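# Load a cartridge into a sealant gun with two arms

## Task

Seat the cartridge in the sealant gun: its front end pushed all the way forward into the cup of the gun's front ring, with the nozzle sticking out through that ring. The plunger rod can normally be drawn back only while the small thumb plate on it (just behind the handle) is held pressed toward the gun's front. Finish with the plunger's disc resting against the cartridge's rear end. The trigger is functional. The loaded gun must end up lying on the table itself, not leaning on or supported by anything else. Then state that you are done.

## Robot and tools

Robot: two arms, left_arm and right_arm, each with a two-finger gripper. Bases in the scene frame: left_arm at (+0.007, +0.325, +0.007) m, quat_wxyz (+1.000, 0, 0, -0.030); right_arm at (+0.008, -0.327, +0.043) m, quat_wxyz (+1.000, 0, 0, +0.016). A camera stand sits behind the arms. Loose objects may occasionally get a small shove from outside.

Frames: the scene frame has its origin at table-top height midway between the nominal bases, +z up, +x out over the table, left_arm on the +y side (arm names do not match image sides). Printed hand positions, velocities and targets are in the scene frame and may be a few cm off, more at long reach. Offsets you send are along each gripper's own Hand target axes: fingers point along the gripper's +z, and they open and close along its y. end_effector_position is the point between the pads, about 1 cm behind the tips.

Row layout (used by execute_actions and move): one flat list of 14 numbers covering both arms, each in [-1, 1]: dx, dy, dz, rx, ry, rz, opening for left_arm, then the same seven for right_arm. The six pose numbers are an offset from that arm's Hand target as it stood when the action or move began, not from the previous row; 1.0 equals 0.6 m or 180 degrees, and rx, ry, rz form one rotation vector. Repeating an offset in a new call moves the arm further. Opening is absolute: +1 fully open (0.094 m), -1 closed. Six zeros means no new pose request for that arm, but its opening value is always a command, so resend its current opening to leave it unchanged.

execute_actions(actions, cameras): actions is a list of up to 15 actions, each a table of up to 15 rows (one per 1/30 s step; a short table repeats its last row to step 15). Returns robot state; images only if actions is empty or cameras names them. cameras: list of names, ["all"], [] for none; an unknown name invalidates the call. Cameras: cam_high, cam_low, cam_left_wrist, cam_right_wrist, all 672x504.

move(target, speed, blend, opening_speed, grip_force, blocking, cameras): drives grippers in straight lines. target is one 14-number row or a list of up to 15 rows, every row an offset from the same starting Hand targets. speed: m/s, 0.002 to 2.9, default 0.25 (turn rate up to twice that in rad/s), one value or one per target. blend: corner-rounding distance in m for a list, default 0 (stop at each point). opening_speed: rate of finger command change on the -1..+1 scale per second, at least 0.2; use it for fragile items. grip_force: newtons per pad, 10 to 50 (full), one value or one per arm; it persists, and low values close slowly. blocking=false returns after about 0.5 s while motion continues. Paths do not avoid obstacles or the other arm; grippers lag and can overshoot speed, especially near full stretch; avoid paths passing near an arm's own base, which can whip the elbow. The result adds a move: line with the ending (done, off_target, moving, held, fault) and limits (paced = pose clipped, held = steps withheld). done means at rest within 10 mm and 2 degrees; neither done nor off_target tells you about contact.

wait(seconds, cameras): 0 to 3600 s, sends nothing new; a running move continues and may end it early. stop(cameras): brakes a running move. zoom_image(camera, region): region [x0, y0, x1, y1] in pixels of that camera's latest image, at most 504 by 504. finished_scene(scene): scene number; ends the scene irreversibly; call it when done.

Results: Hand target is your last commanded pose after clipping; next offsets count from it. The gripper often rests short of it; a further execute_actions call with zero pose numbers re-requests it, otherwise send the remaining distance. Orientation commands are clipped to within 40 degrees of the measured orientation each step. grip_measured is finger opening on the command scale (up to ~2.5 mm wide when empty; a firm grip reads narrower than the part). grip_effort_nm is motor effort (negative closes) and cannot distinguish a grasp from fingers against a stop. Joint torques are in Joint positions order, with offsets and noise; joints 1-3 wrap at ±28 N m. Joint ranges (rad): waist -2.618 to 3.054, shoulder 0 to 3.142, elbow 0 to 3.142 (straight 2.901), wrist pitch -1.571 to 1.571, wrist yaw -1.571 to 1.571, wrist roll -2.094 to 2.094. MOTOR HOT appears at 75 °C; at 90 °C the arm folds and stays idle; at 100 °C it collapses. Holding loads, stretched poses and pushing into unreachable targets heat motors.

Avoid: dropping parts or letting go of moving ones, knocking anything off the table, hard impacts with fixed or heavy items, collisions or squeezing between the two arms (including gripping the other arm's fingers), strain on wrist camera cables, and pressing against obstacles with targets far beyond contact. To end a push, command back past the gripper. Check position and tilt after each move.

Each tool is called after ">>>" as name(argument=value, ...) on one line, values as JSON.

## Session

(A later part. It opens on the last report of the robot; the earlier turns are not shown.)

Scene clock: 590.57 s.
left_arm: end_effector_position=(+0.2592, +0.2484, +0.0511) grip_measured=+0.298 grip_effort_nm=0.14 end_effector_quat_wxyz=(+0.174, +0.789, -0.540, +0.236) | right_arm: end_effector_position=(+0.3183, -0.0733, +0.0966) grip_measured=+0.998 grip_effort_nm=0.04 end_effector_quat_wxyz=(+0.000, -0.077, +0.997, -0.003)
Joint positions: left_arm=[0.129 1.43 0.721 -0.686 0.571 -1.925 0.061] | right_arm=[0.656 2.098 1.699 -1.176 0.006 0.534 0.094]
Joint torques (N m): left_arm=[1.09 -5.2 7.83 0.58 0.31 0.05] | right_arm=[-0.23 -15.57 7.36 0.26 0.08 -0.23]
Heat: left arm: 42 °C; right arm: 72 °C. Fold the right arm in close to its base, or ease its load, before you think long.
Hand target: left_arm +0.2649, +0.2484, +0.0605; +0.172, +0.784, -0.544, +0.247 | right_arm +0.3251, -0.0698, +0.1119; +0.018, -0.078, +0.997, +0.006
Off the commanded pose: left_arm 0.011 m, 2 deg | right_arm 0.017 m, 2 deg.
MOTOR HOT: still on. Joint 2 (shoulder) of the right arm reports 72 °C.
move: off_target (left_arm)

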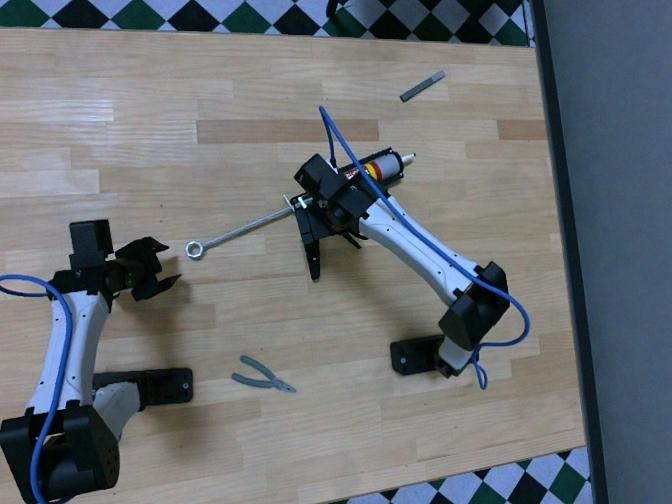

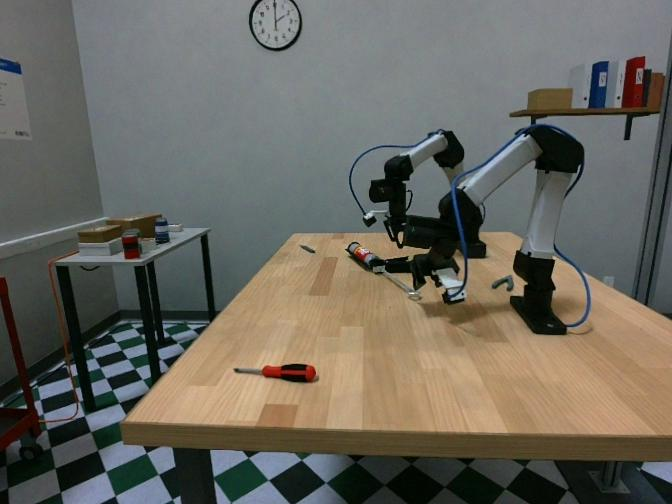

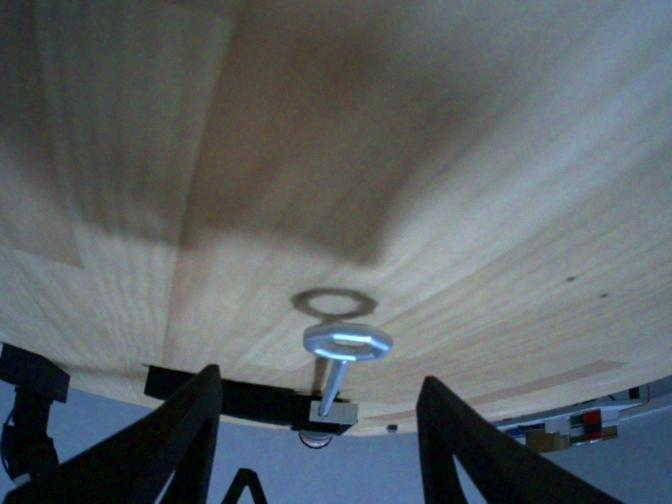

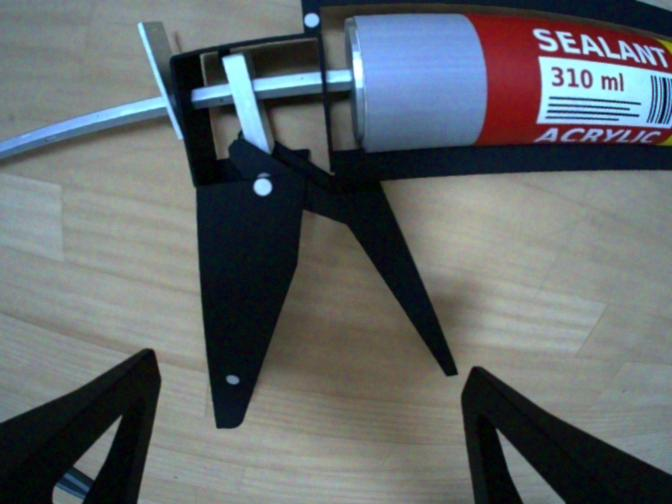

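>>> finished_scene(scene=1)

The scene is finished: the task was done.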